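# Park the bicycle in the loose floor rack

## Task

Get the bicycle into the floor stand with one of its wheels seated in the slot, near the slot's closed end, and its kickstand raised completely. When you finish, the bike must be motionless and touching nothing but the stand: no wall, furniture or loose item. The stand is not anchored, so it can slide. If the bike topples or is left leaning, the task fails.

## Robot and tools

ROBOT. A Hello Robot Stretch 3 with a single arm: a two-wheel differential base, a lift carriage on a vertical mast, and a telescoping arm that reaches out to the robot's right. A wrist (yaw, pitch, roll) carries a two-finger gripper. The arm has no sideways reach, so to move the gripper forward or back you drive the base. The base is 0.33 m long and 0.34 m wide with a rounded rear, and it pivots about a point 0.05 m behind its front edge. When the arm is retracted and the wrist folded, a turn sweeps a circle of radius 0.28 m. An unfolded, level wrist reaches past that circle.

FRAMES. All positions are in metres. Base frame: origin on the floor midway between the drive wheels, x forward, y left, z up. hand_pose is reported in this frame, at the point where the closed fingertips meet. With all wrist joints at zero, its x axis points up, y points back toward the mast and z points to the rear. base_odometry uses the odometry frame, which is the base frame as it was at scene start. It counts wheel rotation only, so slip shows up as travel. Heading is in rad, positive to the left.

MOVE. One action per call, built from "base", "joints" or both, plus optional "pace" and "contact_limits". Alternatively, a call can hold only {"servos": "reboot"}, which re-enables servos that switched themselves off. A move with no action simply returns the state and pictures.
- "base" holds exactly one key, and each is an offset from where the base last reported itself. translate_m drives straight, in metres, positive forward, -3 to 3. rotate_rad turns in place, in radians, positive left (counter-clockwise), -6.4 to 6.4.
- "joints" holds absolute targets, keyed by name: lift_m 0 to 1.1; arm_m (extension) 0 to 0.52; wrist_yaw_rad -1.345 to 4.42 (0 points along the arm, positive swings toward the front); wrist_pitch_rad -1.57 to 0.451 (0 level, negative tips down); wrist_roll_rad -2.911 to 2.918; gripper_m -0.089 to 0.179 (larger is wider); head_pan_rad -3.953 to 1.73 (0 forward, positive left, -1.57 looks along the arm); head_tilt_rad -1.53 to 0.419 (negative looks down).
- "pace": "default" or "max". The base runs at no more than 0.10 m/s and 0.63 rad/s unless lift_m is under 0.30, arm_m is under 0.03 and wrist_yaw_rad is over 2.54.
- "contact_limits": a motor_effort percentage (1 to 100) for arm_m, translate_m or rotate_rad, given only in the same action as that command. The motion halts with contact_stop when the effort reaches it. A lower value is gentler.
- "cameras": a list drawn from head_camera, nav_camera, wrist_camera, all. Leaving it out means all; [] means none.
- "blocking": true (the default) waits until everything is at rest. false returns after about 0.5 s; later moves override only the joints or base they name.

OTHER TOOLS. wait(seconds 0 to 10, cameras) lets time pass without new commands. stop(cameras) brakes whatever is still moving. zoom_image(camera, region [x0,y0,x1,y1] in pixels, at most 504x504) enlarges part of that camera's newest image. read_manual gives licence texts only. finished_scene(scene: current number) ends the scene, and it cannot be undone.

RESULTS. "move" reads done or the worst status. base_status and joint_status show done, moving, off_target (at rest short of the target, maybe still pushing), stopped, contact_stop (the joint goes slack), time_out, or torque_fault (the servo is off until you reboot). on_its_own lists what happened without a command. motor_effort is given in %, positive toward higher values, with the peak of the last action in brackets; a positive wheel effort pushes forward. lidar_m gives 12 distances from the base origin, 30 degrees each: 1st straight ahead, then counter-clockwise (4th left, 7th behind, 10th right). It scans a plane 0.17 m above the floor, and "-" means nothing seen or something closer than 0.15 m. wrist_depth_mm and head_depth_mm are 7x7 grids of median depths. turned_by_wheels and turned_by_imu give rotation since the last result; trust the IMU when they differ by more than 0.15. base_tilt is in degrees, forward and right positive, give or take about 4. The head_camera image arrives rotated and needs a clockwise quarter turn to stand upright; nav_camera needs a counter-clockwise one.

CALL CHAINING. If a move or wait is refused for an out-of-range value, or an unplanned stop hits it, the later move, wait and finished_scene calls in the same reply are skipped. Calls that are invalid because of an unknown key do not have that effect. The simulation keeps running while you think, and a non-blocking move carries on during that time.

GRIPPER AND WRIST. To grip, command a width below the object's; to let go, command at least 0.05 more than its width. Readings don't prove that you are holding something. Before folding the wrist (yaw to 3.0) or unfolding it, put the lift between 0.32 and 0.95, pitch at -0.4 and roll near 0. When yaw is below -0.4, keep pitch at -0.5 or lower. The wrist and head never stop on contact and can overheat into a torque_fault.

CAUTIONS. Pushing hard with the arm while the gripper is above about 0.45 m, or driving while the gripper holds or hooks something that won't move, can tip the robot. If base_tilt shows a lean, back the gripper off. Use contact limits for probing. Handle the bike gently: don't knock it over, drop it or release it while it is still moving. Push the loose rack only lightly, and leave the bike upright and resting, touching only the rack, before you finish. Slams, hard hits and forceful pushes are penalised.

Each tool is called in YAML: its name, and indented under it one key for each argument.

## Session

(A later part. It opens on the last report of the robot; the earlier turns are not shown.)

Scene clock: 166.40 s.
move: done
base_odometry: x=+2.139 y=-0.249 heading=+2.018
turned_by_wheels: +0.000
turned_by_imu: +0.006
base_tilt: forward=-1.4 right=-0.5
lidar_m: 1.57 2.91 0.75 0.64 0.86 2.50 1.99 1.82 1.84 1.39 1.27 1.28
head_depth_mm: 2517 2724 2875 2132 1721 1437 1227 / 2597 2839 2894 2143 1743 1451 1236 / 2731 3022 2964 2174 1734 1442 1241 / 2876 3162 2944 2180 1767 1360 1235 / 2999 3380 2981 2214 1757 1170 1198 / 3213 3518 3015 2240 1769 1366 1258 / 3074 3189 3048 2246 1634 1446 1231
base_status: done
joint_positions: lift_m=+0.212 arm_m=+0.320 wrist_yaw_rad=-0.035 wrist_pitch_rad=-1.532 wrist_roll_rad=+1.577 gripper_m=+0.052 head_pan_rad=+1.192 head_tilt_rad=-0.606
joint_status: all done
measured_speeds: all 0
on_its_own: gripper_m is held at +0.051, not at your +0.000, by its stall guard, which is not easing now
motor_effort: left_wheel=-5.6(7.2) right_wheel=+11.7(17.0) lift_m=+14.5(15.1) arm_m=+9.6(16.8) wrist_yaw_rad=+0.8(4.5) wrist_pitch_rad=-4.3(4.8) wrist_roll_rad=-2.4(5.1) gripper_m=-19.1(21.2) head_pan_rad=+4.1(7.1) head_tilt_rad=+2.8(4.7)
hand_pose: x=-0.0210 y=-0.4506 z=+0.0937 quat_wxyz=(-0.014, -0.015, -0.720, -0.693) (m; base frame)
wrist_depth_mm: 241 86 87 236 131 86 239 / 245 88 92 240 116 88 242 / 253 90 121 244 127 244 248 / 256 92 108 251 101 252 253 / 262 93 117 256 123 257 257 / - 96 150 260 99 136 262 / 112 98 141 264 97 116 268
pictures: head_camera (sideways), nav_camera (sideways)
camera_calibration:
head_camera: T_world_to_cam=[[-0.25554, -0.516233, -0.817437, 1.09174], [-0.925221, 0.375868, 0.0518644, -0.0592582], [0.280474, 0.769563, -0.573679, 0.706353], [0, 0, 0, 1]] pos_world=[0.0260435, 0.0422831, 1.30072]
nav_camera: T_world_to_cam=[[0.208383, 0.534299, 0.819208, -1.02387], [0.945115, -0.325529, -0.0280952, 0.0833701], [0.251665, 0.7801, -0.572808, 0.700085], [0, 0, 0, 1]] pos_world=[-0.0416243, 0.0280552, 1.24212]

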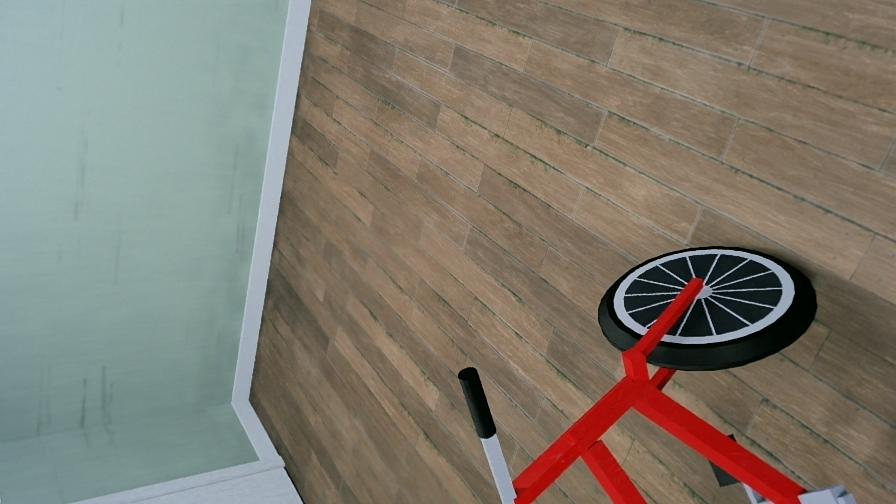

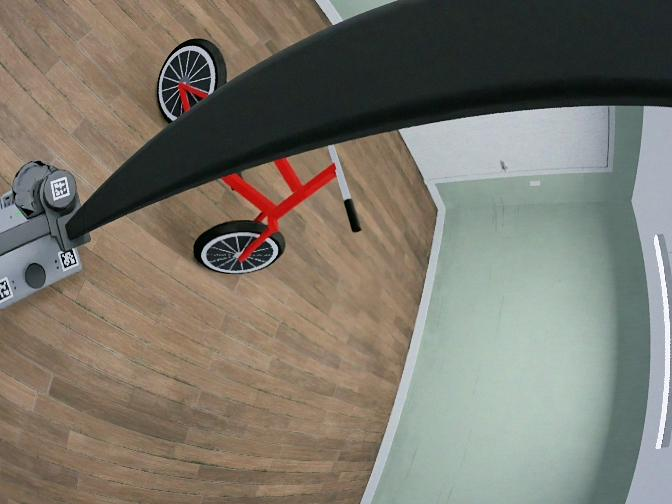

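move:
  base: {"rotate_rad": 0.286}
  cameras: []

move:
  base: {"translate_m": 0.88}
  cameras: []

move:
  base: {"rotate_rad": 1.29}
  joints: {"head_pan_rad": 1.6, "head_tilt_rad": -0.7}
  cameras: ["head_camera", "nav_camera"]

Scene clock: 191.47 s.
move: done
base_odometry: x=+2.139 y=-0.249 heading=+2.303
turned_by_wheels: +0.285
turned_by_imu: +0.276
base_tilt: forward=-1.3 right=-0.5
lidar_m: 2.09 2.91 0.64 0.77 0.81 2.30 1.84 1.82 1.60 1.28 1.27 1.38
head_depth_mm: 2778 3023 2825 2152 1735 1435 1230 / 3030 3221 2893 2178 1731 1410 1232 / 3229 3640 2915 2165 1741 1219 1213 / 3140 3420 2922 2211 1699 1359 1240 / 2857 3118 3011 2222 1666 1370 1248 / 2612 2805 2924 2233 1763 1365 1224 / 2410 2610 2773 2224 1640 1209 1187
base_status: done
joint_positions: lift_m=+0.212 arm_m=+0.320 wrist_yaw_rad=-0.038 wrist_pitch_rad=-1.532 wrist_roll_rad=+1.585 gripper_m=+0.052 head_pan_rad=+1.192 head_tilt_rad=-0.606
joint_status: not commanded
measured_speeds: all 0
on_its_own: gripper_m is held at +0.051, not at your +0.000, by its stall guard, which is not easing now
motor_effort: left_wheel=-8.3(15.2) right_wheel=+12.2(18.1) lift_m=+15.4(15.8) arm_m=+16.3(16.7) wrist_yaw_rad=+4.0(5.2) wrist_pitch_rad=-4.3(4.6) wrist_roll_rad=-5.0(5.4) gripper_m=-19.7(21.0) head_pan_rad=+3.5(4.4) head_tilt_rad=+2.5(3.4)
hand_pose: x=-0.0210 y=-0.4506 z=+0.0937 quat_wxyz=(-0.018, -0.019, -0.720, -0.693) (m; base frame)
wrist_depth_mm: 241 87 87 235 133 86 238 / 247 88 92 239 119 88 243 / 253 90 119 242 127 248 247 / 254 92 105 250 103 251 251 / 260 94 116 254 124 256 258 / - 96 146 259 100 137 264 / 113 98 140 264 97 115 266
pictures: none
No camera images: "cameras" was empty.

Scene clock: 201.37 s.
move: done
base_odometry: x=+1.551 y=+0.406 heading=+2.303
turned_by_wheels: +0.000
turned_by_imu: +0.004
base_tilt: forward=-1.4 right=-0.5
lidar_m: 1.55 2.10 2.29 2.84 0.80 0.81 2.66 2.43 1.17 0.94 0.93 1.02
head_depth_mm: 1993 2173 2381 2164 1722 1432 1226 / 2147 2364 2571 2154 1728 1437 1225 / 2328 2558 2781 2194 1739 1452 1239 / 2557 2831 2909 2213 1767 1461 1239 / 2816 3169 3003 2224 1760 1464 1253 / 2955 3199 2985 2227 1771 1466 1255 / 2729 2961 2974 2228 1767 1472 1264
base_status: done
joint_positions: lift_m=+0.212 arm_m=+0.320 wrist_yaw_rad=-0.035 wrist_pitch_rad=-1.532 wrist_roll_rad=+1.577 gripper_m=+0.052 head_pan_rad=+1.192 head_tilt_rad=-0.606
joint_status: not commanded
measured_speeds: all 0
on_its_own: gripper_m is held at +0.051, not at your +0.000, by its stall guard, which is not easing now
motor_effort: left_wheel=-4.5(5.8) right_wheel=+11.5(17.0) lift_m=+15.8(16.5) arm_m=+4.7(16.4) wrist_yaw_rad=+0.5(4.4) wrist_pitch_rad=-4.4(4.7) wrist_roll_rad=-2.3(5.2) gripper_m=-20.0(21.3) head_pan_rad=+4.4(5.0) head_tilt_rad=+2.8(3.5)
hand_pose: x=-0.0210 y=-0.4506 z=+0.0937 quat_wxyz=(-0.014, -0.015, -0.720, -0.693) (m; base frame)
wrist_depth_mm: 243 87 87 233 148 87 238 / 246 88 93 239 116 88 244 / 251 90 121 244 126 246 247 / 256 92 108 250 102 251 252 / 261 93 117 253 123 260 257 / - 96 150 260 99 137 264 / 112 98 141 265 97 115 268
pictures: none
No camera images: "cameras" was empty.

Scene clock: 204.50 s.
move: done
base_odometry: x=+1.551 y=+0.406 heading=-2.691
turned_by_wheels: +1.289
turned_by_imu: +1.247
base_tilt: forward=-1.3 right=-0.4
lidar_m: 2.58 0.82 0.80 1.55 2.62 1.63 1.03 0.93 0.94 1.14 2.11 2.12
head_depth_mm: 2887 3101 2451 1558 1521 1273 1181 / 3152 3298 2486 1782 1614 1369 1183 / 3330 3380 2492 1973 1603 1372 1199 / 3132 3250 2508 1973 1621 1380 1196 / 2895 3085 2499 1976 1621 1386 1210 / 2607 2872 2540 2005 1642 1397 1252 / 2481 2711 2561 2015 1692 - -
base_status: done
joint_positions: lift_m=+0.212 arm_m=+0.320 wrist_yaw_rad=-0.038 wrist_pitch_rad=-1.532 wrist_roll_rad=+1.585 gripper_m=+0.052 head_pan_rad=+1.592 head_tilt_rad=-0.691
joint_status: all done
measured_speeds: all 0
on_its_own: gripper_m is held at +0.051, not at your +0.000, by its stall guard, which is not easing now
motor_effort: left_wheel=-8.1(14.9) right_wheel=+11.8(18.1) lift_m=+15.9(16.6) arm_m=+15.2(16.8) wrist_yaw_rad=+3.3(4.9) wrist_pitch_rad=-4.4(4.7) wrist_roll_rad=-5.0(5.4) gripper_m=-19.8(21.1) head_pan_rad=+4.3(9.6) head_tilt_rad=-4.4(5.2)
hand_pose: x=-0.0210 y=-0.4506 z=+0.0937 quat_wxyz=(-0.018, -0.019, -0.720, -0.693) (m; base frame)
wrist_depth_mm: 241 87 89 232 132 86 240 / 249 88 91 240 119 88 243 / 251 90 120 244 127 246 248 / 258 92 105 251 104 252 254 / 262 94 116 255 124 258 257 / - 96 147 259 100 137 262 / 112 98 142 267 98 116 269
pictures: head_camera (sideways), nav_camera (sideways)
camera_calibration:
head_camera: T_world_to_cam=[[-0.0328648, -0.642413, -0.765654, 1.02288], [-0.998645, -0.00981056, 0.0510972, -0.0578057], [-0.040337, 0.766296, -0.64122, 0.796175], [0, 0, 0, 1]] pos_world=[0.00800465, 0.0464391, 1.29665]
nav_camera: T_world_to_cam=[[-0.0176085, 0.640837, 0.767475, -0.955052], [0.997323, 0.0657475, -0.0320167, 0.0881537], [-0.0709771, 0.764856, -0.640279, 0.789825], [0, 0, 0, 1]] pos_world=[-0.0486753, 0.00213392, 1.24151]

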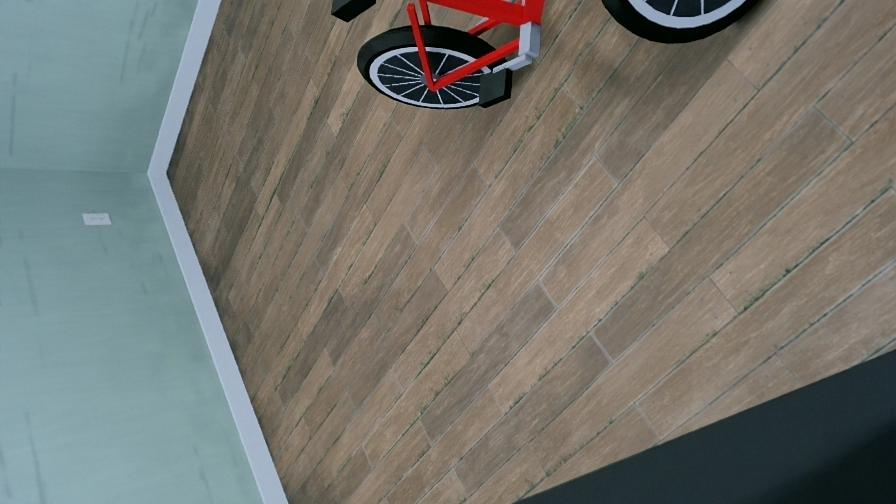

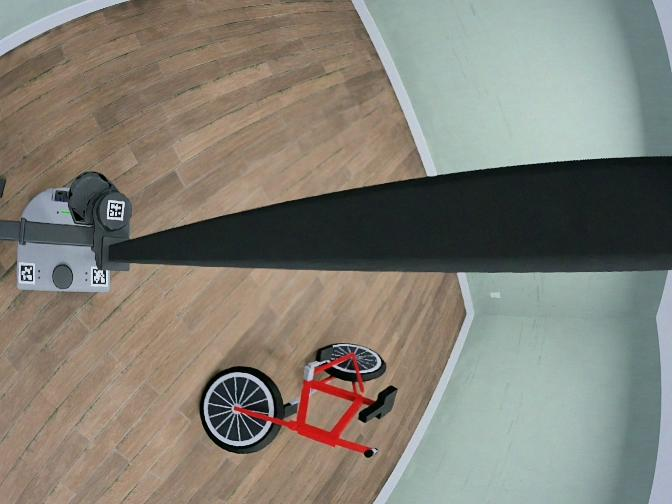

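move:
  base: {"translate_m": 1.03}
  cameras: []

move:
  base: {"rotate_rad": -1.47}
  joints: {"head_pan_rad": -1.6, "head_tilt_rad": -0.75}
  cameras: ["head_camera", "nav_camera"]

Scene clock: 249.07 s.
move: done
base_odometry: x=+0.623 y=-0.042 heading=-2.691
turned_by_wheels: +0.000
turned_by_imu: +0.005
base_tilt: forward=-1.3 right=-0.5
lidar_m: 1.80 2.00 2.04 2.50 0.70 2.97 1.90 1.72 1.73 1.60 1.46 1.47
head_depth_mm: 2076 2278 2384 1935 1606 1368 1188 / 2256 2482 2471 1925 1598 1361 1195 / 2443 2754 2486 1958 1620 1369 1196 / 2758 3048 2511 1964 1615 1387 1193 / 3078 3319 2544 1987 1630 1379 1202 / 3318 3471 2571 1997 1657 1395 1256 / 3104 3285 2577 1599 1560 - -
base_status: done
joint_positions: lift_m=+0.212 arm_m=+0.320 wrist_yaw_rad=-0.035 wrist_pitch_rad=-1.532 wrist_roll_rad=+1.577 gripper_m=+0.052 head_pan_rad=+1.592 head_tilt_rad=-0.691
joint_status: not commanded
measured_speeds: all 0
on_its_own: gripper_m is held at +0.051, not at your +0.000, by its stall guard, which is not easing now
motor_effort: left_wheel=-4.6(6.0) right_wheel=+11.5(16.7) lift_m=+17.9(18.2) arm_m=+8.4(14.4) wrist_yaw_rad=-0.1(4.6) wrist_pitch_rad=-4.6(4.7) wrist_roll_rad=-2.4(5.1) gripper_m=-20.2(21.3) head_pan_rad=+3.7(5.1) head_tilt_rad=-4.0(4.8)
hand_pose: x=-0.0210 y=-0.4506 z=+0.0937 quat_wxyz=(-0.014, -0.015, -0.720, -0.693) (m; base frame)
wrist_depth_mm: 242 87 87 237 147 86 239 / 245 88 93 241 116 88 243 / 250 90 121 245 127 247 246 / 256 92 109 250 102 251 253 / 262 94 117 254 123 258 256 / - 96 151 260 99 136 264 / 113 98 141 263 97 116 268
pictures: none
No camera images: "cameras" was empty.

Scene clock: 252.50 s.
move: done
base_odometry: x=+0.623 y=-0.042 heading=+2.122
turned_by_wheels: -1.469
turned_by_imu: -1.426
base_tilt: forward=-1.3 right=-0.5
lidar_m: 1.53 1.45 1.49 1.99 2.03 2.08 1.38 0.64 2.54 1.81 1.72 1.77
head_depth_mm: 2358 2675 2270 1836 1544 1321 1120 / 2208 2494 2285 1850 1561 1334 1098 / 2012 2288 2292 1855 1549 907 1065 / 1876 2120 2253 1852 1561 1342 1108 / 1759 1958 2160 1871 1572 1345 1122 / 1650 1835 2037 1874 1566 1359 1167 / 1562 1728 1907 1888 1576 1353 1190
base_status: done
joint_positions: lift_m=+0.212 arm_m=+0.320 wrist_yaw_rad=-0.030 wrist_pitch_rad=-1.532 wrist_roll_rad=+1.557 gripper_m=+0.052 head_pan_rad=-1.592 head_tilt_rad=-0.741
joint_status: all done
measured_speeds: all 0
on_its_own: gripper_m is held at +0.051, not at your +0.000, by its stall guard, which is not easing now
motor_effort: left_wheel=+8.0(14.7) right_wheel=-11.7(18.4) lift_m=+17.6(18.4) arm_m=+13.8(16.2) wrist_yaw_rad=-3.6(4.9) wrist_pitch_rad=-4.4(4.7) wrist_roll_rad=+4.0(4.4) gripper_m=-19.8(20.8) head_pan_rad=-3.0(7.0) head_tilt_rad=-3.9(6.0)
hand_pose: x=-0.0211 y=-0.4506 z=+0.0937 quat_wxyz=(-0.005, -0.006, -0.721, -0.693) (m; base frame)
wrist_depth_mm: 241 86 87 234 142 86 238 / 246 88 88 240 112 88 242 / 252 90 122 244 124 245 246 / 251 91 110 252 100 251 251 / 261 93 119 252 110 259 257 / 266 96 150 259 98 137 263 / 110 98 142 265 98 115 268
pictures: head_camera (sideways), nav_camera (sideways)
camera_calibration:
head_camera: T_world_to_cam=[[0.0607004, 0.677833, -0.732706, 0.979367], [0.998118, -0.034821, 0.0504751, -0.0691728], [0.00870015, -0.734391, -0.678671, 0.84459], [0, 0, 0, 1]] pos_world=[0.00224663, -0.045997, 1.29428]
nav_camera: T_world_to_cam=[[-0.0102074, -0.678477, 0.734551, -0.912184], [-0.999172, -0.0220038, -0.0342087, 0.103184], [0.0393727, -0.734292, -0.677691, 0.837816], [0, 0, 0, 1]] pos_world=[0.0608004, -0.00142445, 1.24136]

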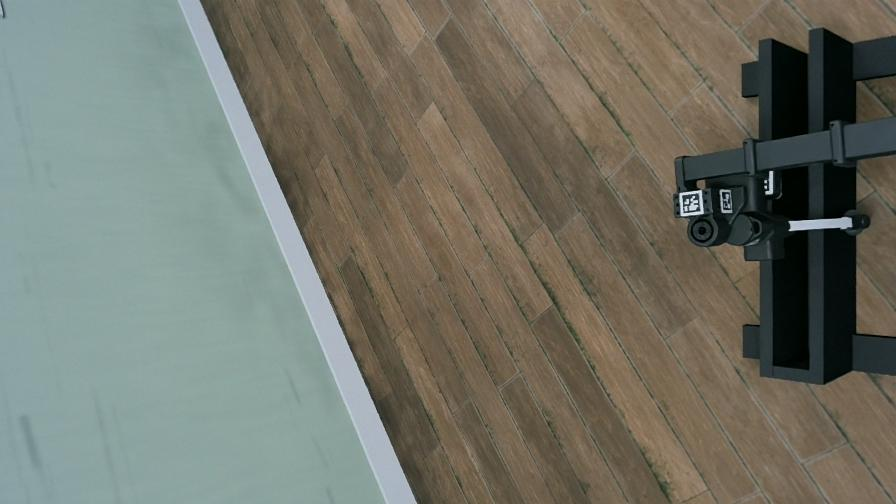

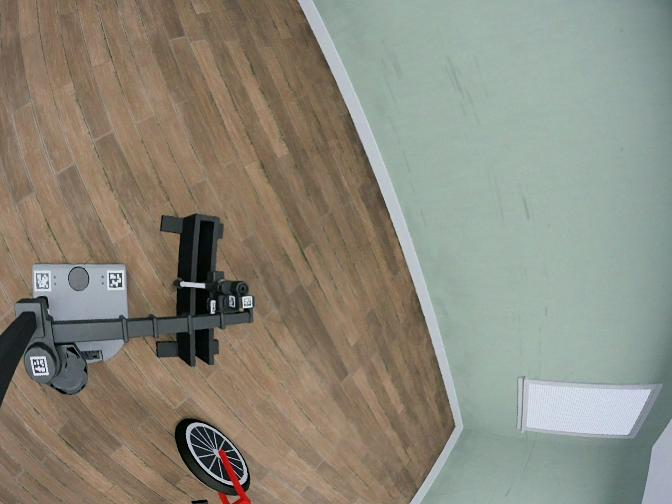

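move:
  joints: {"head_pan_rad": -2.25, "head_tilt_rad": -0.8}
  cameras: ["head_camera", "nav_camera"]

Scene clock: 255.13 s.
move: done
base_odometry: x=+0.623 y=-0.042 heading=+2.122
turned_by_wheels: +0.000
turned_by_imu: +0.000
base_tilt: forward=-1.4 right=-0.4
lidar_m: 1.53 1.45 1.50 1.98 2.03 2.08 1.39 0.64 2.55 1.81 1.72 1.77
head_depth_mm: 2902 2679 2103 1715 1185 1295 1148 / 2973 2722 2118 1770 1300 1269 1149 / 3029 2703 2120 1759 1487 1307 1151 / 3139 2721 2138 1767 1509 1276 1154 / 3195 2772 2165 1792 1513 1311 1070 / 3189 2767 2184 1787 1517 892 1029 / 2741 2707 2204 1800 1528 1322 1055
base_status: not commanded
joint_positions: lift_m=+0.212 arm_m=+0.320 wrist_yaw_rad=-0.030 wrist_pitch_rad=-1.532 wrist_roll_rad=+1.557 gripper_m=+0.052 head_pan_rad=-2.242 head_tilt_rad=-0.790
joint_status: all done
measured_speeds: all 0
on_its_own: gripper_m is held at +0.051, not at your +0.000, by its stall guard, which is not easing now
motor_effort: left_wheel=+8.3(8.8) right_wheel=-11.7(11.9) lift_m=+18.3(18.7) arm_m=+11.6(13.4) wrist_yaw_rad=-4.3(4.9) wrist_pitch_rad=-4.4(4.5) wrist_roll_rad=+4.4(4.4) gripper_m=-20.1(21.0) head_pan_rad=-3.5(4.5) head_tilt_rad=-4.7(5.2)
hand_pose: x=-0.0211 y=-0.4506 z=+0.0937 quat_wxyz=(-0.005, -0.006, -0.721, -0.693) (m; base frame)
wrist_depth_mm: 240 86 87 235 142 86 237 / 246 88 89 240 112 88 242 / 253 90 122 244 124 245 248 / 257 92 110 250 100 251 252 / 258 94 120 256 110 257 258 / 266 96 151 260 98 137 266 / 109 98 143 265 98 115 269
pictures: head_camera (sideways), nav_camera (sideways)
camera_calibration:
head_camera: T_world_to_cam=[[0.480131, 0.530344, -0.69872, 0.932517], [0.772143, -0.633499, 0.0497452, -0.066841], [-0.416256, -0.563396, -0.713664, 0.892694], [0, 0, 0, 1]] pos_world=[-0.0245304, -0.0339579, 1.29198]
nav_camera: T_world_to_cam=[[-0.440373, -0.561475, 0.700583, -0.865293], [-0.807812, 0.588323, -0.03627, 0.104698], [-0.391804, -0.581912, -0.712648, 0.885912], [0, 0, 0, 1]] pos_world=[0.0506287, -0.0319138, 1.24135]

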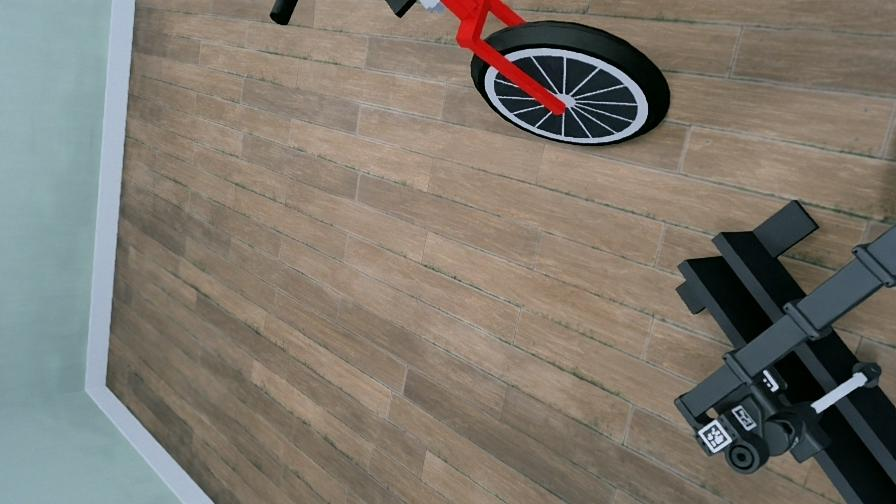

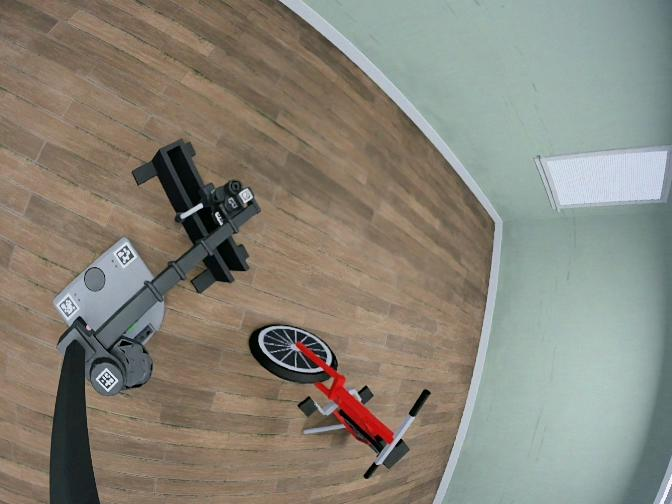

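move:
  joints: {"arm_m": 0.372}
  cameras: []

move:
  joints: {"gripper_m": 0.179}
  cameras: []

move:
  joints: {"lift_m": 0.45, "head_pan_rad": -1.95}
  cameras: ["head_camera", "nav_camera"]

Scene clock: 275.33 s.
move: done
base_odometry: x=+0.623 y=-0.042 heading=+2.122
turned_by_wheels: +0.000
turned_by_imu: +0.000
base_tilt: forward=-1.3 right=-0.5
lidar_m: 1.52 1.45 1.49 1.98 2.03 2.08 1.39 0.64 2.56 1.81 1.72 1.77
head_depth_mm: 2884 2665 2091 1699 1184 1294 1145 / 2960 2722 2132 1749 1303 1272 1155 / 3031 2680 2128 1758 1508 1301 1154 / 3121 2726 2137 1772 1503 1272 1157 / 3233 2766 2163 1783 1512 1208 1107 / 3226 2763 2178 1794 1515 925 1109 / 2754 2693 2195 1808 1530 921 1056
base_status: not commanded
joint_positions: lift_m=+0.212 arm_m=+0.372 wrist_yaw_rad=-0.033 wrist_pitch_rad=-1.543 wrist_roll_rad=+1.569 gripper_m=+0.052 head_pan_rad=-2.242 head_tilt_rad=-0.790
joint_status: all done
measured_speeds: all 0
on_its_own: gripper_m is held at +0.051, not at your +0.000, by its stall guard, which is not easing now
motor_effort: left_wheel=+4.6(8.3) right_wheel=-5.2(11.6) lift_m=+18.5(19.3) arm_m=+18.1(26.3) wrist_yaw_rad=+0.8(4.7) wrist_pitch_rad=-2.3(4.6) wrist_roll_rad=+0.3(4.4) gripper_m=-20.1(21.0) head_pan_rad=-3.9(4.5) head_tilt_rad=-4.6(5.7)
hand_pose: x=-0.0210 y=-0.4998 z=+0.0939 quat_wxyz=(-0.011, -0.012, -0.717, -0.697) (m; base frame)
wrist_depth_mm: 240 86 88 233 133 87 239 / 246 88 90 241 119 89 245 / 249 90 118 245 127 91 250 / 253 92 104 250 105 254 254 / 259 94 114 254 128 259 262 / 265 96 145 260 104 130 267 / 110 98 138 263 98 116 269
pictures: none
No camera images: "cameras" was empty.

Scene clock: 277.13 s.
move: done
base_odometry: x=+0.623 y=-0.042 heading=+2.122
turned_by_wheels: +0.000
turned_by_imu: +0.000
base_tilt: forward=-1.3 right=-0.5
lidar_m: 1.52 1.45 1.49 1.99 2.04 2.08 1.39 0.64 2.55 1.81 1.72 1.77
head_depth_mm: 2880 2668 2130 1700 1179 1292 1150 / 2926 2713 2128 1746 1304 1275 1149 / 3046 2734 2136 1767 1493 1303 1155 / 3097 2741 2140 1769 1503 1268 1155 / 3187 2740 2165 1780 1520 1207 1110 / 3141 2805 2155 1792 1526 931 1108 / 2743 2709 2204 1800 1518 921 1059
base_status: not commanded
joint_positions: lift_m=+0.212 arm_m=+0.372 wrist_yaw_rad=-0.034 wrist_pitch_rad=-1.546 wrist_roll_rad=+1.569 gripper_m=+0.179 head_pan_rad=-2.242 head_tilt_rad=-0.790
joint_status: all done
measured_speeds: all 0
motor_effort: left_wheel=+3.9(4.9) right_wheel=-4.4(5.4) lift_m=+19.0(19.5) arm_m=-5.7(19.1) wrist_yaw_rad=-0.2(1.4) wrist_pitch_rad=-1.8(2.7) wrist_roll_rad=-0.1(0.4) gripper_m=-0.2(83.3) head_pan_rad=-3.8(3.9) head_tilt_rad=-4.5(5.2)
hand_pose: x=-0.0209 y=-0.4990 z=+0.0939 quat_wxyz=(-0.011, -0.012, -0.715, -0.699) (m; base frame)
wrist_depth_mm: 238 85 86 236 141 87 241 / 244 87 88 240 114 88 245 / 246 89 119 244 128 247 249 / 252 91 109 251 100 257 254 / 258 93 122 252 111 260 262 / 129 95 154 260 100 136 266 / 116 97 143 262 98 118 112
pictures: none
No camera images: "cameras" was empty.

Scene clock: 280.13 s.
move: done
base_odometry: x=+0.623 y=-0.042 heading=+2.122
turned_by_wheels: +0.000
turned_by_imu: +0.000
base_tilt: forward=-1.3 right=-0.5
lidar_m: 1.52 1.45 1.49 1.99 2.03 2.07 1.38 0.64 2.54 1.80 1.72 1.77
head_depth_mm: 2987 2697 2101 1747 1481 1264 1148 / 3174 2754 2114 1765 1501 1298 1153 / 3218 2722 2125 1766 1489 1231 560 / 2821 2764 2169 1778 1510 646 1138 / 2472 2608 2168 1780 783 1223 1145 / 2215 2408 2202 1775 780 1277 1129 / 1966 2136 2179 1814 1526 1327 1119
base_status: not commanded
joint_positions: lift_m=+0.450 arm_m=+0.372 wrist_yaw_rad=-0.034 wrist_pitch_rad=-1.547 wrist_roll_rad=+1.569 gripper_m=+0.179 head_pan_rad=-1.958 head_tilt_rad=-0.790
joint_status: all done
measured_speeds: all 0
motor_effort: left_wheel=+4.2(4.5) right_wheel=-4.4(4.7) lift_m=+33.8(41.2) arm_m=-15.0(15.6) wrist_yaw_rad=-1.1(1.5) wrist_pitch_rad=-1.5(2.0) wrist_roll_rad=-0.1(0.3) gripper_m=+0.6(1.2) head_pan_rad=+3.8(5.8) head_tilt_rad=-4.6(5.1)
hand_pose: x=-0.0209 y=-0.4987 z=+0.3320 quat_wxyz=(-0.011, -0.012, -0.715, -0.699) (m; base frame)
wrist_depth_mm: 466 470 471 401 466 473 465 / 475 479 484 454 470 484 420 / 486 491 493 390 481 490 400 / 490 498 497 469 497 496 409 / 499 516 511 498 512 509 397 / 128 520 521 512 520 137 520 / 117 528 523 506 533 120 112
pictures: head_camera (sideways), nav_camera (sideways)
camera_calibration:
head_camera: T_world_to_cam=[[0.312728, 0.643598, -0.698558, 0.933327], [0.918488, -0.392309, 0.0497415, -0.0677289], [-0.242037, -0.657172, -0.713823, 0.891838], [0, 0, 0, 1]] pos_world=[-0.0138113, -0.0411666, 1.29197]
nav_camera: T_world_to_cam=[[-0.26585, -0.66237, 0.700421, -0.866146], [-0.940102, 0.338958, -0.0362794, 0.105517], [-0.213383, -0.668112, -0.712807, 0.885031], [0, 0, 0, 1]] pos_world=[0.0577819, -0.0181756, 1.24135]

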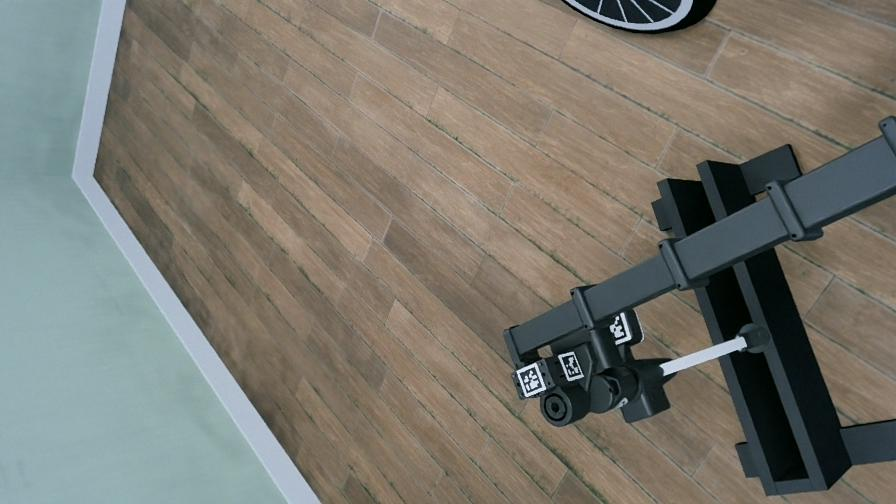

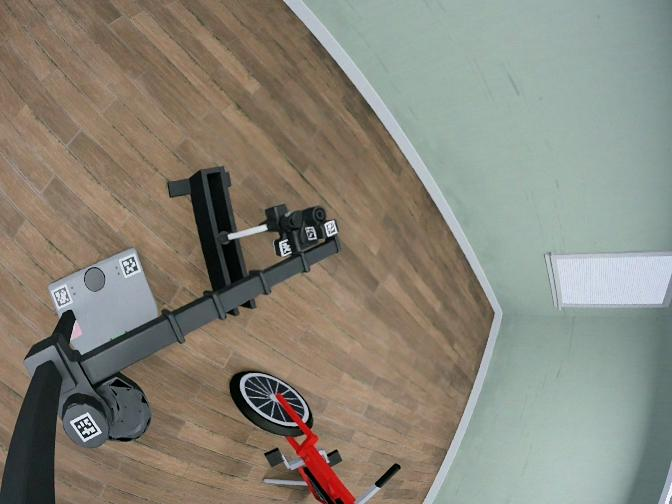

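move:
  base: {"translate_m": -0.78}
  joints: {"lift_m": 0.9, "arm_m": 0.12, "wrist_roll_rad": 0.0, "wrist_yaw_rad": 0.8, "gripper_m": 0.13, "head_pan_rad": -1.7, "head_tilt_rad": -0.85}

Scene clock: 296.70 s.
move: done
base_odometry: x=+1.032 y=-0.707 heading=+2.122
turned_by_wheels: +0.000
turned_by_imu: -0.002
base_tilt: forward=-1.3 right=-0.5
lidar_m: 2.21 2.11 2.17 1.69 1.62 1.65 2.19 0.58 0.32 0.36 0.31 2.19
head_depth_mm: 2728 2425 - - 1442 1019 1138 / 2930 2447 287 1638 1452 1045 1118 / 2845 2532 - 311 352 1209 1124 / 2634 2573 288 302 360 884 1137 / 2453 2505 1957 384 1436 1116 1093 / 2241 2410 2035 1704 1479 1299 1114 / 2095 2311 2059 1723 1469 1293 1148
base_status: done
joint_positions: lift_m=+0.900 arm_m=+0.120 wrist_yaw_rad=+0.799 wrist_pitch_rad=-1.550 wrist_roll_rad=+0.004 gripper_m=+0.130 head_pan_rad=-1.708 head_tilt_rad=-0.839
joint_status: all done
measured_speeds: all 0
motor_effort: left_wheel=+0.9(4.9) right_wheel=-4.0(8.2) lift_m=+33.7(43.1) arm_m=-8.0(22.4) wrist_yaw_rad=+1.6(3.7) wrist_pitch_rad=-1.2(1.8) wrist_roll_rad=-1.8(3.0) gripper_m=+0.0(82.6) head_pan_rad=+3.7(7.0) head_tilt_rad=-4.5(5.9)
hand_pose: x=-0.0350 y=-0.2520 z=+0.7820 quat_wxyz=(+0.657, +0.652, -0.274, -0.261) (m; base frame)
wrist_depth_mm: 921 922 915 914 904 182 892 / 927 911 907 709 943 199 955 / 958 918 974 951 970 944 957 / 995 944 943 961 410 978 - / 987 986 805 825 326 - - / 991 130 816 - 998 148 - / 110 530 - - - 117 -
pictures: head_camera (sideways), nav_camera (sideways), wrist_camera
camera_calibration:
head_camera: T_world_to_cam=[[0.148252, 0.734192, -0.662558, 0.887419], [0.986685, -0.155122, 0.0488841, -0.0670255], [-0.0668868, -0.660983, -0.747414, 0.934455], [0, 0, 0, 1]] pos_world=[-0.00292561, -0.0442742, 1.28967]
nav_camera: T_world_to_cam=[[-0.0981988, -0.740866, 0.664435, -0.820276], [-0.9945, 0.097493, -0.0382722, 0.108441], [-0.0364232, -0.664539, -0.746365, 0.927593], [0, 0, 0, 1]] pos_world=[0.0610804, -0.00186483, 1.24149]
wrist_camera: T_world_to_cam=[[-0.668706, -0.743526, -0.000357516, -0.213452], [-0.738971, 0.664556, 0.110846, 0.102239], [-0.0821793, 0.0743876, -0.993838, 0.955005], [0, 0, 0, 1]] pos_world=[0.0112965, -0.297691, 0.937711]

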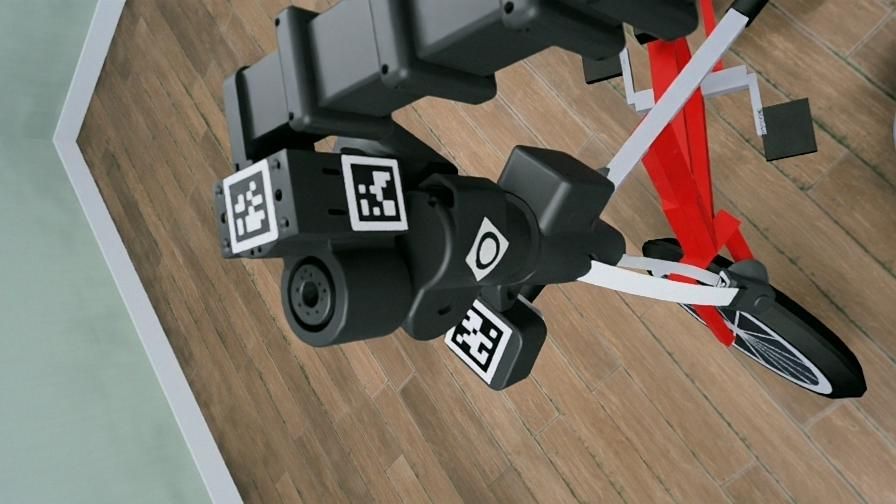

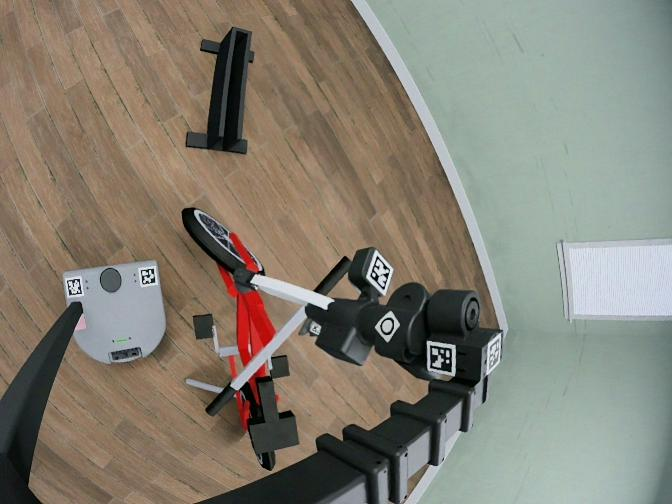

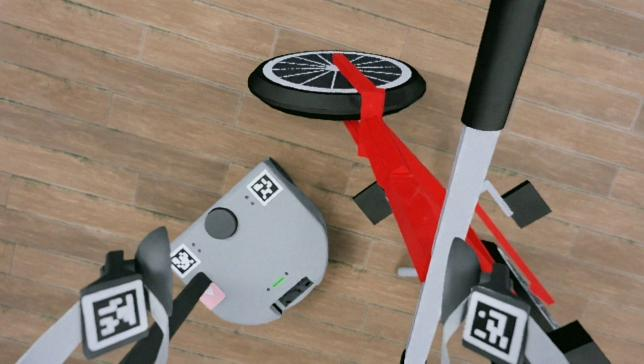

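move:
  base: {"translate_m": -0.135}
  joints: {"lift_m": 0.83, "arm_m": 0.14, "wrist_yaw_rad": 0.82}

Scene clock: 308.83 s.
move: done
base_odometry: x=+1.103 y=-0.822 heading=+2.122
turned_by_wheels: +0.000
turned_by_imu: +0.000
base_tilt: forward=-1.3 right=-0.5
lidar_m: 2.34 2.22 2.26 1.62 1.55 1.58 2.10 0.52 0.29 0.28 0.40 0.40
head_depth_mm: 2612 2452 1966 1630 - - 1099 / 2804 2442 1986 314 1141 1212 1103 / 2976 2446 2004 354 432 1055 1103 / 2750 2485 1999 346 411 792 1123 / 2512 2485 2031 392 627 822 1149 / 2328 2459 2029 1710 1414 1266 1115 / 2169 2367 2067 1714 1442 1292 1102
base_status: done
joint_positions: lift_m=+0.830 arm_m=+0.140 wrist_yaw_rad=+0.818 wrist_pitch_rad=-1.550 wrist_roll_rad=+0.004 gripper_m=+0.130 head_pan_rad=-1.708 head_tilt_rad=-0.839
joint_status: all done
measured_speeds: all 0
motor_effort: left_wheel=+0.2(4.7) right_wheel=-4.7(8.1) lift_m=+18.2(31.1) arm_m=+14.5(22.1) wrist_yaw_rad=+2.1(3.6) wrist_pitch_rad=-1.1(1.2) wrist_roll_rad=-1.3(1.8) gripper_m=-0.2(1.2) head_pan_rad=+4.0(4.7) head_tilt_rad=-5.2(5.7)
hand_pose: x=-0.0353 y=-0.2723 z=+0.7120 quat_wxyz=(+0.660, +0.654, -0.268, -0.255) (m; base frame)
wrist_depth_mm: 848 849 - 156 843 874 876 / 882 866 879 172 850 859 861 / 845 881 923 195 871 894 901 / 875 877 880 211 652 886 887 / 912 914 729 897 499 914 945 / 922 131 775 923 913 353 936 / 111 549 828 967 965 116 955
pictures: head_camera (sideways), nav_camera (sideways), wrist_camera
camera_calibration:
head_camera: T_world_to_cam=[[0.148255, 0.734214, -0.662534, 0.887387], [0.986685, -0.155124, 0.0488835, -0.0670247], [-0.0668836, -0.660959, -0.747435, 0.934483], [0, 0, 0, 1]] pos_world=[-0.00292556, -0.0442738, 1.28967]
nav_camera: T_world_to_cam=[[-0.0982019, -0.740888, 0.664411, -0.820244], [-0.9945, 0.0974945, -0.0382735, 0.108443], [-0.0364201, -0.664515, -0.746387, 0.927621], [0, 0, 0, 1]] pos_world=[0.0610807, -0.0018629, 1.24149]
wrist_camera: T_world_to_cam=[[-0.654771, -0.755827, -0.000366721, -0.23155], [-0.751176, 0.650688, 0.11108, 0.118854], [-0.0837183, 0.0730072, -0.993811, 0.886473], [0, 0, 0, 1]] pos_world=[0.0118821, -0.317068, 0.8677]

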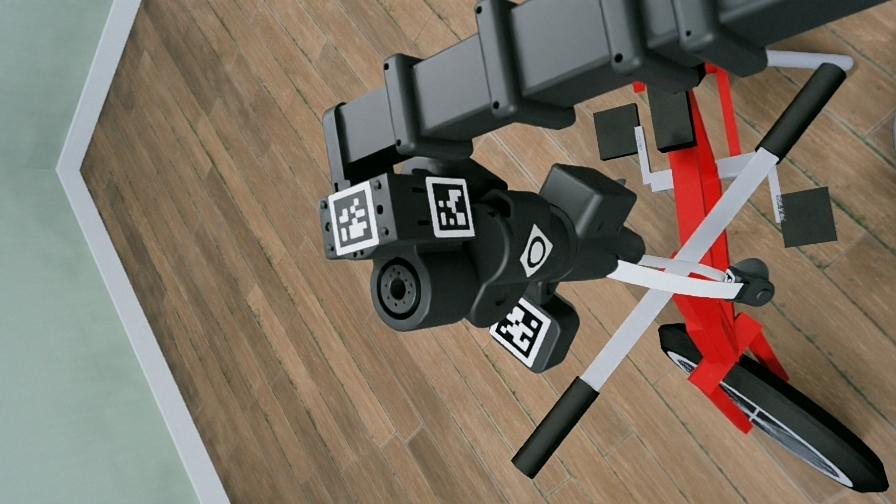

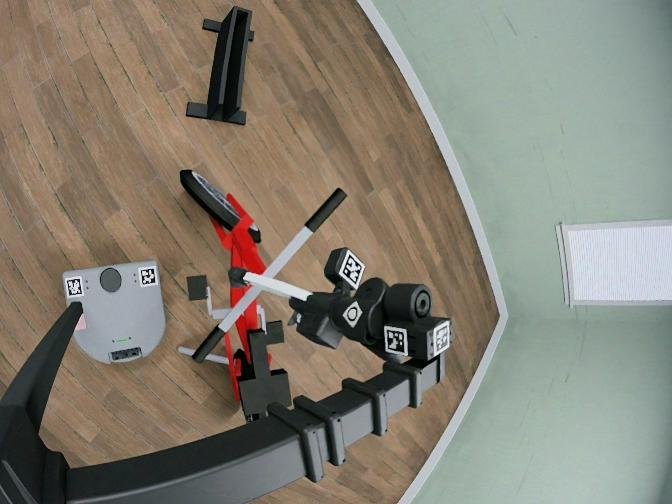

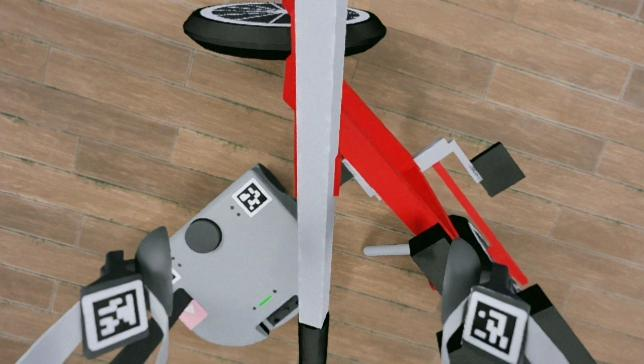

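move:
  joints: {"lift_m": 0.742}

Scene clock: 313.67 s.
move: done
base_odometry: x=+1.103 y=-0.822 heading=+2.122
turned_by_wheels: +0.000
turned_by_imu: +0.000
base_tilt: forward=-1.3 right=-0.5
lidar_m: 2.33 2.22 2.26 1.62 1.54 1.58 2.09 0.52 0.29 0.28 0.40 0.40
head_depth_mm: 2633 2444 1968 1676 1443 309 287 / 2835 2447 1994 1663 364 335 1084 / 2947 2471 1997 427 453 824 1102 / 2747 2500 2025 1657 430 629 1112 / 2525 2499 2008 1693 536 875 1154 / 2337 2453 2042 1703 1416 1276 1113 / 2165 2383 2035 1714 1448 1294 1105
base_status: not commanded
joint_positions: lift_m=+0.742 arm_m=+0.140 wrist_yaw_rad=+0.818 wrist_pitch_rad=-1.550 wrist_roll_rad=+0.004 gripper_m=+0.130 head_pan_rad=-1.708 head_tilt_rad=-0.839
joint_status: all done
measured_speeds: all 0
motor_effort: left_wheel=-0.1(0.8) right_wheel=-4.5(4.8) lift_m=+18.5(22.4) arm_m=+11.7(13.3) wrist_yaw_rad=+2.8(3.2) wrist_pitch_rad=-0.9(1.2) wrist_roll_rad=-1.1(1.8) gripper_m=-0.4(1.3) head_pan_rad=+3.9(4.5) head_tilt_rad=-4.6(5.8)
hand_pose: x=-0.0353 y=-0.2723 z=+0.6240 quat_wxyz=(+0.660, +0.654, -0.268, -0.255) (m; base frame)
wrist_depth_mm: 756 752 - 84 790 775 761 / 774 753 769 89 765 786 788 / 761 771 789 97 778 805 797 / 811 801 794 106 299 573 816 / 807 819 650 123 487 810 855 / 811 130 659 139 839 148 853 / 111 548 672 166 858 116 843
pictures: head_camera (sideways), nav_camera (sideways), wrist_camera
camera_calibration:
head_camera: T_world_to_cam=[[0.148255, 0.734214, -0.662534, 0.887387], [0.986685, -0.155123, 0.0488835, -0.0670247], [-0.0668835, -0.660959, -0.747435, 0.934483], [0, 0, 0, 1]] pos_world=[-0.00292556, -0.0442738, 1.28967]
nav_camera: T_world_to_cam=[[-0.0982018, -0.740888, 0.664411, -0.820244], [-0.9945, 0.0974944, -0.0382735, 0.108443], [-0.03642, -0.664515, -0.746387, 0.927621], [0, 0, 0, 1]] pos_world=[0.0610807, -0.00186289, 1.24149]
wrist_camera: T_world_to_cam=[[-0.654771, -0.755827, -0.000366921, -0.231582], [-0.751176, 0.650688, 0.111085, 0.128624], [-0.083722, 0.0730107, -0.993811, 0.799023], [0, 0, 0, 1]] pos_world=[0.0118817, -0.317067, 0.779705]

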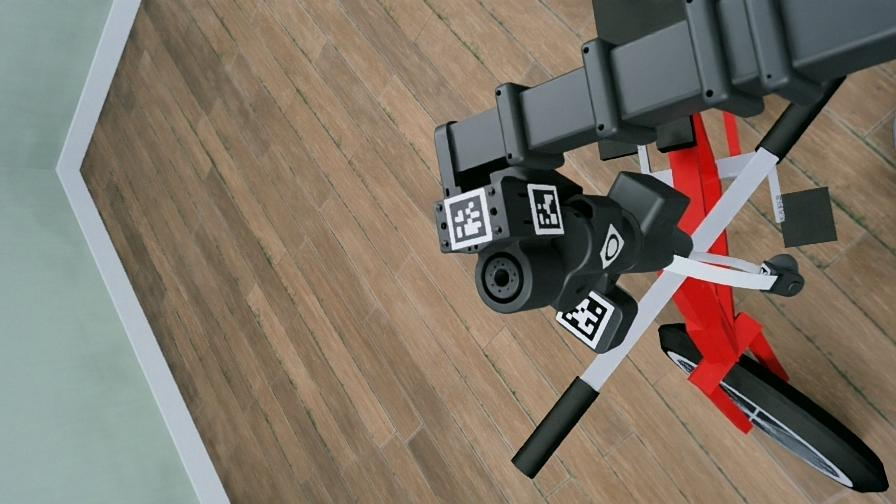

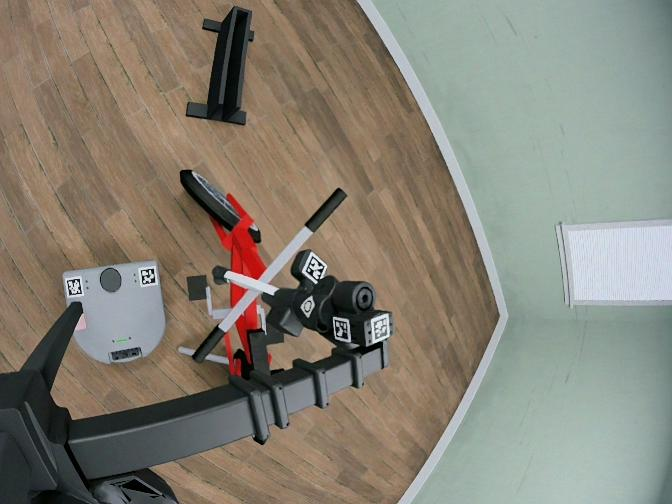

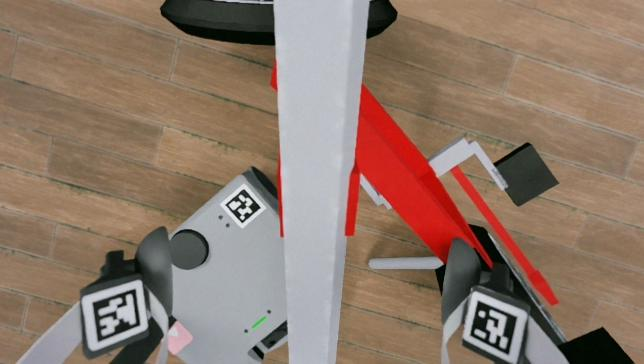

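move:
  joints: {"gripper_m": -0.05}
  cameras: []

move:
  joints: {"wrist_yaw_rad": 0.3}
  cameras: []

move:
  joints: {"wrist_yaw_rad": -0.1, "arm_m": 0.155}

Scene clock: 321.17 s.
move: done
base_odometry: x=+1.103 y=-0.822 heading=+2.122
turned_by_wheels: +0.000
turned_by_imu: +0.000
base_tilt: forward=-1.3 right=-0.5
lidar_m: 2.33 2.22 2.26 1.62 1.54 1.58 2.09 0.52 0.29 0.28 0.40 0.40
head_depth_mm: 2600 2443 1982 1669 1440 309 288 / 2814 2450 1981 1668 365 335 1089 / 2909 2462 1992 427 452 817 1102 / 2762 2507 2014 1660 430 630 1122 / 2500 2512 2037 1697 537 874 1147 / 2353 2452 2035 1694 1418 1275 1117 / 2163 2385 2052 1715 1444 1297 1102
base_status: not commanded
joint_positions: lift_m=+0.742 arm_m=+0.140 wrist_yaw_rad=+0.819 wrist_pitch_rad=-1.550 wrist_roll_rad=+0.004 gripper_m=-0.049 head_pan_rad=-1.708 head_tilt_rad=-0.839
joint_status: all done
measured_speeds: all 0
motor_effort: left_wheel=+0.1(0.5) right_wheel=-3.7(4.7) lift_m=+24.5(24.5) arm_m=+9.2(11.2) wrist_yaw_rad=+1.5(3.3) wrist_pitch_rad=-1.1(1.3) wrist_roll_rad=-1.2(1.9) gripper_m=-22.1(95.8) head_pan_rad=+4.3(4.5) head_tilt_rad=-4.6(5.6)
hand_pose: x=-0.0353 y=-0.2723 z=+0.6240 quat_wxyz=(+0.660, +0.654, -0.267, -0.255) (m; base frame)
wrist_depth_mm: 755 749 - 83 750 763 766 / 750 755 769 89 760 774 792 / 780 787 781 97 794 785 823 / 806 795 793 107 299 587 827 / 831 821 648 123 330 822 841 / 822 661 126 129 688 295 841 / 872 833 123 155 876 276 898
pictures: none
No camera images: "cameras" was empty.

Scene clock: 322.33 s.
move: done
base_odometry: x=+1.103 y=-0.822 heading=+2.122
turned_by_wheels: +0.000
turned_by_imu: +0.000
base_tilt: forward=-1.3 right=-0.5
lidar_m: 2.33 2.22 2.26 1.62 1.54 1.58 2.10 0.51 0.29 0.29 0.41 0.45
head_depth_mm: 2600 2439 1979 1663 1441 309 287 / 2816 2433 2025 1667 364 335 1088 / 2971 2481 1997 427 436 1037 1090 / 2742 2472 2010 1671 423 556 1121 / 2549 2489 2020 1699 648 913 1141 / 2352 2452 2026 1714 1407 1272 1134 / 2164 2365 2061 1719 1473 1294 1104
base_status: not commanded
joint_positions: lift_m=+0.742 arm_m=+0.140 wrist_yaw_rad=+0.311 wrist_pitch_rad=-1.556 wrist_roll_rad=-0.013 gripper_m=-0.047 head_pan_rad=-1.708 head_tilt_rad=-0.839
joint_status: all done
measured_speeds: all 0
on_its_own: wrist_yaw_rad is at rest, and its effort (-9.8) is outside its rest range (-9 to +9)
motor_effort: left_wheel=+0.4(0.9) right_wheel=-3.7(4.0) lift_m=+27.7(28.2) arm_m=+8.1(9.6) wrist_yaw_rad=-9.8(10.0) wrist_pitch_rad=+0.0(1.2) wrist_roll_rad=+4.4(4.4) gripper_m=-12.9(22.2) head_pan_rad=+4.2(4.8) head_tilt_rad=-4.4(5.7)
hand_pose: x=-0.0278 y=-0.2658 z=+0.6241 quat_wxyz=(+0.577, +0.571, -0.417, -0.409) (m; base frame)
wrist_depth_mm: 752 741 83 772 770 751 765 / 755 751 90 429 763 543 776 / 774 797 97 264 301 785 800 / 797 788 112 122 809 278 494 / 830 817 811 130 804 271 263 / 813 835 128 130 854 843 284 / 835 855 121 151 900 874 879
pictures: none
No camera images: "cameras" was empty.

Scene clock: 323.57 s.
move: done
base_odometry: x=+1.103 y=-0.822 heading=+2.122
turned_by_wheels: +0.000
turned_by_imu: -0.070
base_tilt: forward=-1.4 right=-0.5
lidar_m: 2.40 2.23 2.26 1.65 1.53 1.55 1.97 0.55 0.31 0.30 0.42 0.50
head_depth_mm: 2533 2430 1990 1667 822 310 288 / 2690 2445 1972 1670 363 334 1116 / 2849 2475 2005 431 436 1064 1090 / 2901 2458 2014 418 433 619 1121 / 2685 2471 2017 1708 673 879 1145 / 2456 2518 2039 1711 1477 1234 1134 / 2282 2422 2055 1711 1474 1295 1118
base_status: not commanded
joint_positions: lift_m=+0.742 arm_m=+0.155 wrist_yaw_rad=-0.085 wrist_pitch_rad=-1.557 wrist_roll_rad=-0.033 gripper_m=-0.046 head_pan_rad=-1.708 head_tilt_rad=-0.840
joint_status: all done
measured_speeds: translate_m=+0.000 rotate_rad=-0.001 lift_m=+0.000 arm_m=+0.000 wrist_yaw_rad=+0.000 wrist_pitch_rad=+0.000 wrist_roll_rad=+0.000 head_pan_rad=+0.000 head_tilt_rad=+0.000
on_its_own: wrist_yaw_rad is at rest, and its effort (-13.0) is outside its rest range (-9 to +9)
motor_effort: left_wheel=+2.1(3.2) right_wheel=-3.0(4.0) lift_m=+16.4(28.0) arm_m=+2.4(29.2) wrist_yaw_rad=-13.0(20.1) wrist_pitch_rad=+0.1(0.6) wrist_roll_rad=+10.6(11.9) gripper_m=-15.3(15.6) head_pan_rad=+3.7(4.6) head_tilt_rad=-4.2(5.6)
hand_pose: x=-0.0199 y=-0.2796 z=+0.6240 quat_wxyz=(+0.490, +0.483, -0.516, -0.510) (m; base frame)
wrist_depth_mm: 738 82 99 767 749 755 754 / 777 - 93 482 547 309 264 / 784 794 99 279 731 257 254 / 803 798 106 805 804 816 302 / 821 815 118 147 802 849 819 / 843 831 127 129 664 851 848 / 851 856 122 141 672 860 870
pictures: head_camera (sideways), nav_camera (sideways), wrist_camera
camera_calibration:
head_camera: T_world_to_cam=[[0.147959, 0.735164, -0.661545, 0.886101], [0.986764, -0.15463, 0.0488589, -0.066993], [-0.0663751, -0.660018, -0.748312, 0.93562], [0, 0, 0, 1]] pos_world=[-0.00289831, -0.0442628, 1.2896]
nav_camera: T_world_to_cam=[[-0.0979025, -0.741812, 0.663423, -0.818958], [-0.994548, 0.0969822, -0.0383257, 0.108511], [-0.0359097, -0.663558, -0.747263, 0.928757], [0, 0, 0, 1]] pos_world=[0.0610926, -0.00175274, 1.2415]
wrist_camera: T_world_to_cam=[[-0.999957, 0.0092585, -0.000147293, -0.0201263], [0.00917671, 0.992998, 0.117774, 0.251625], [0.00123667, 0.117768, -0.99304, 0.814584], [0, 0, 0, 1]] pos_world=[-0.0234419, -0.345609, 0.779277]

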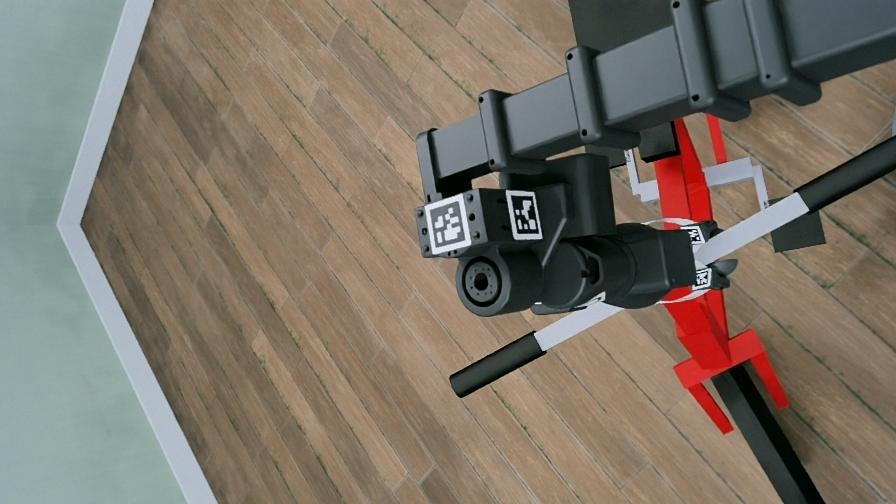

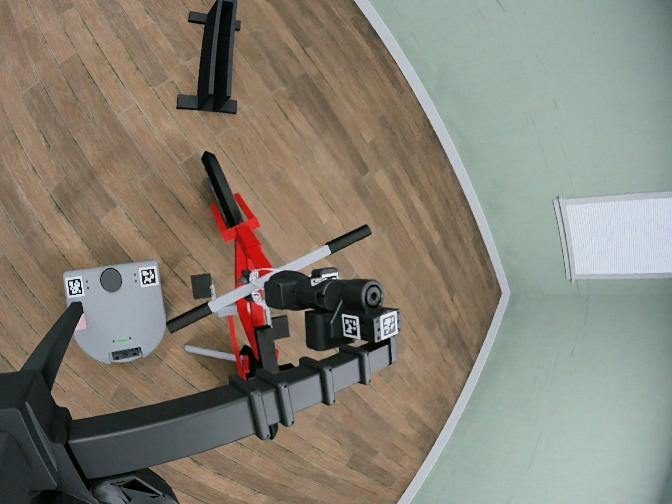

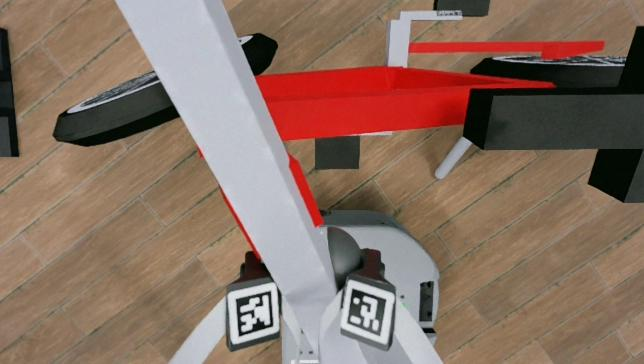

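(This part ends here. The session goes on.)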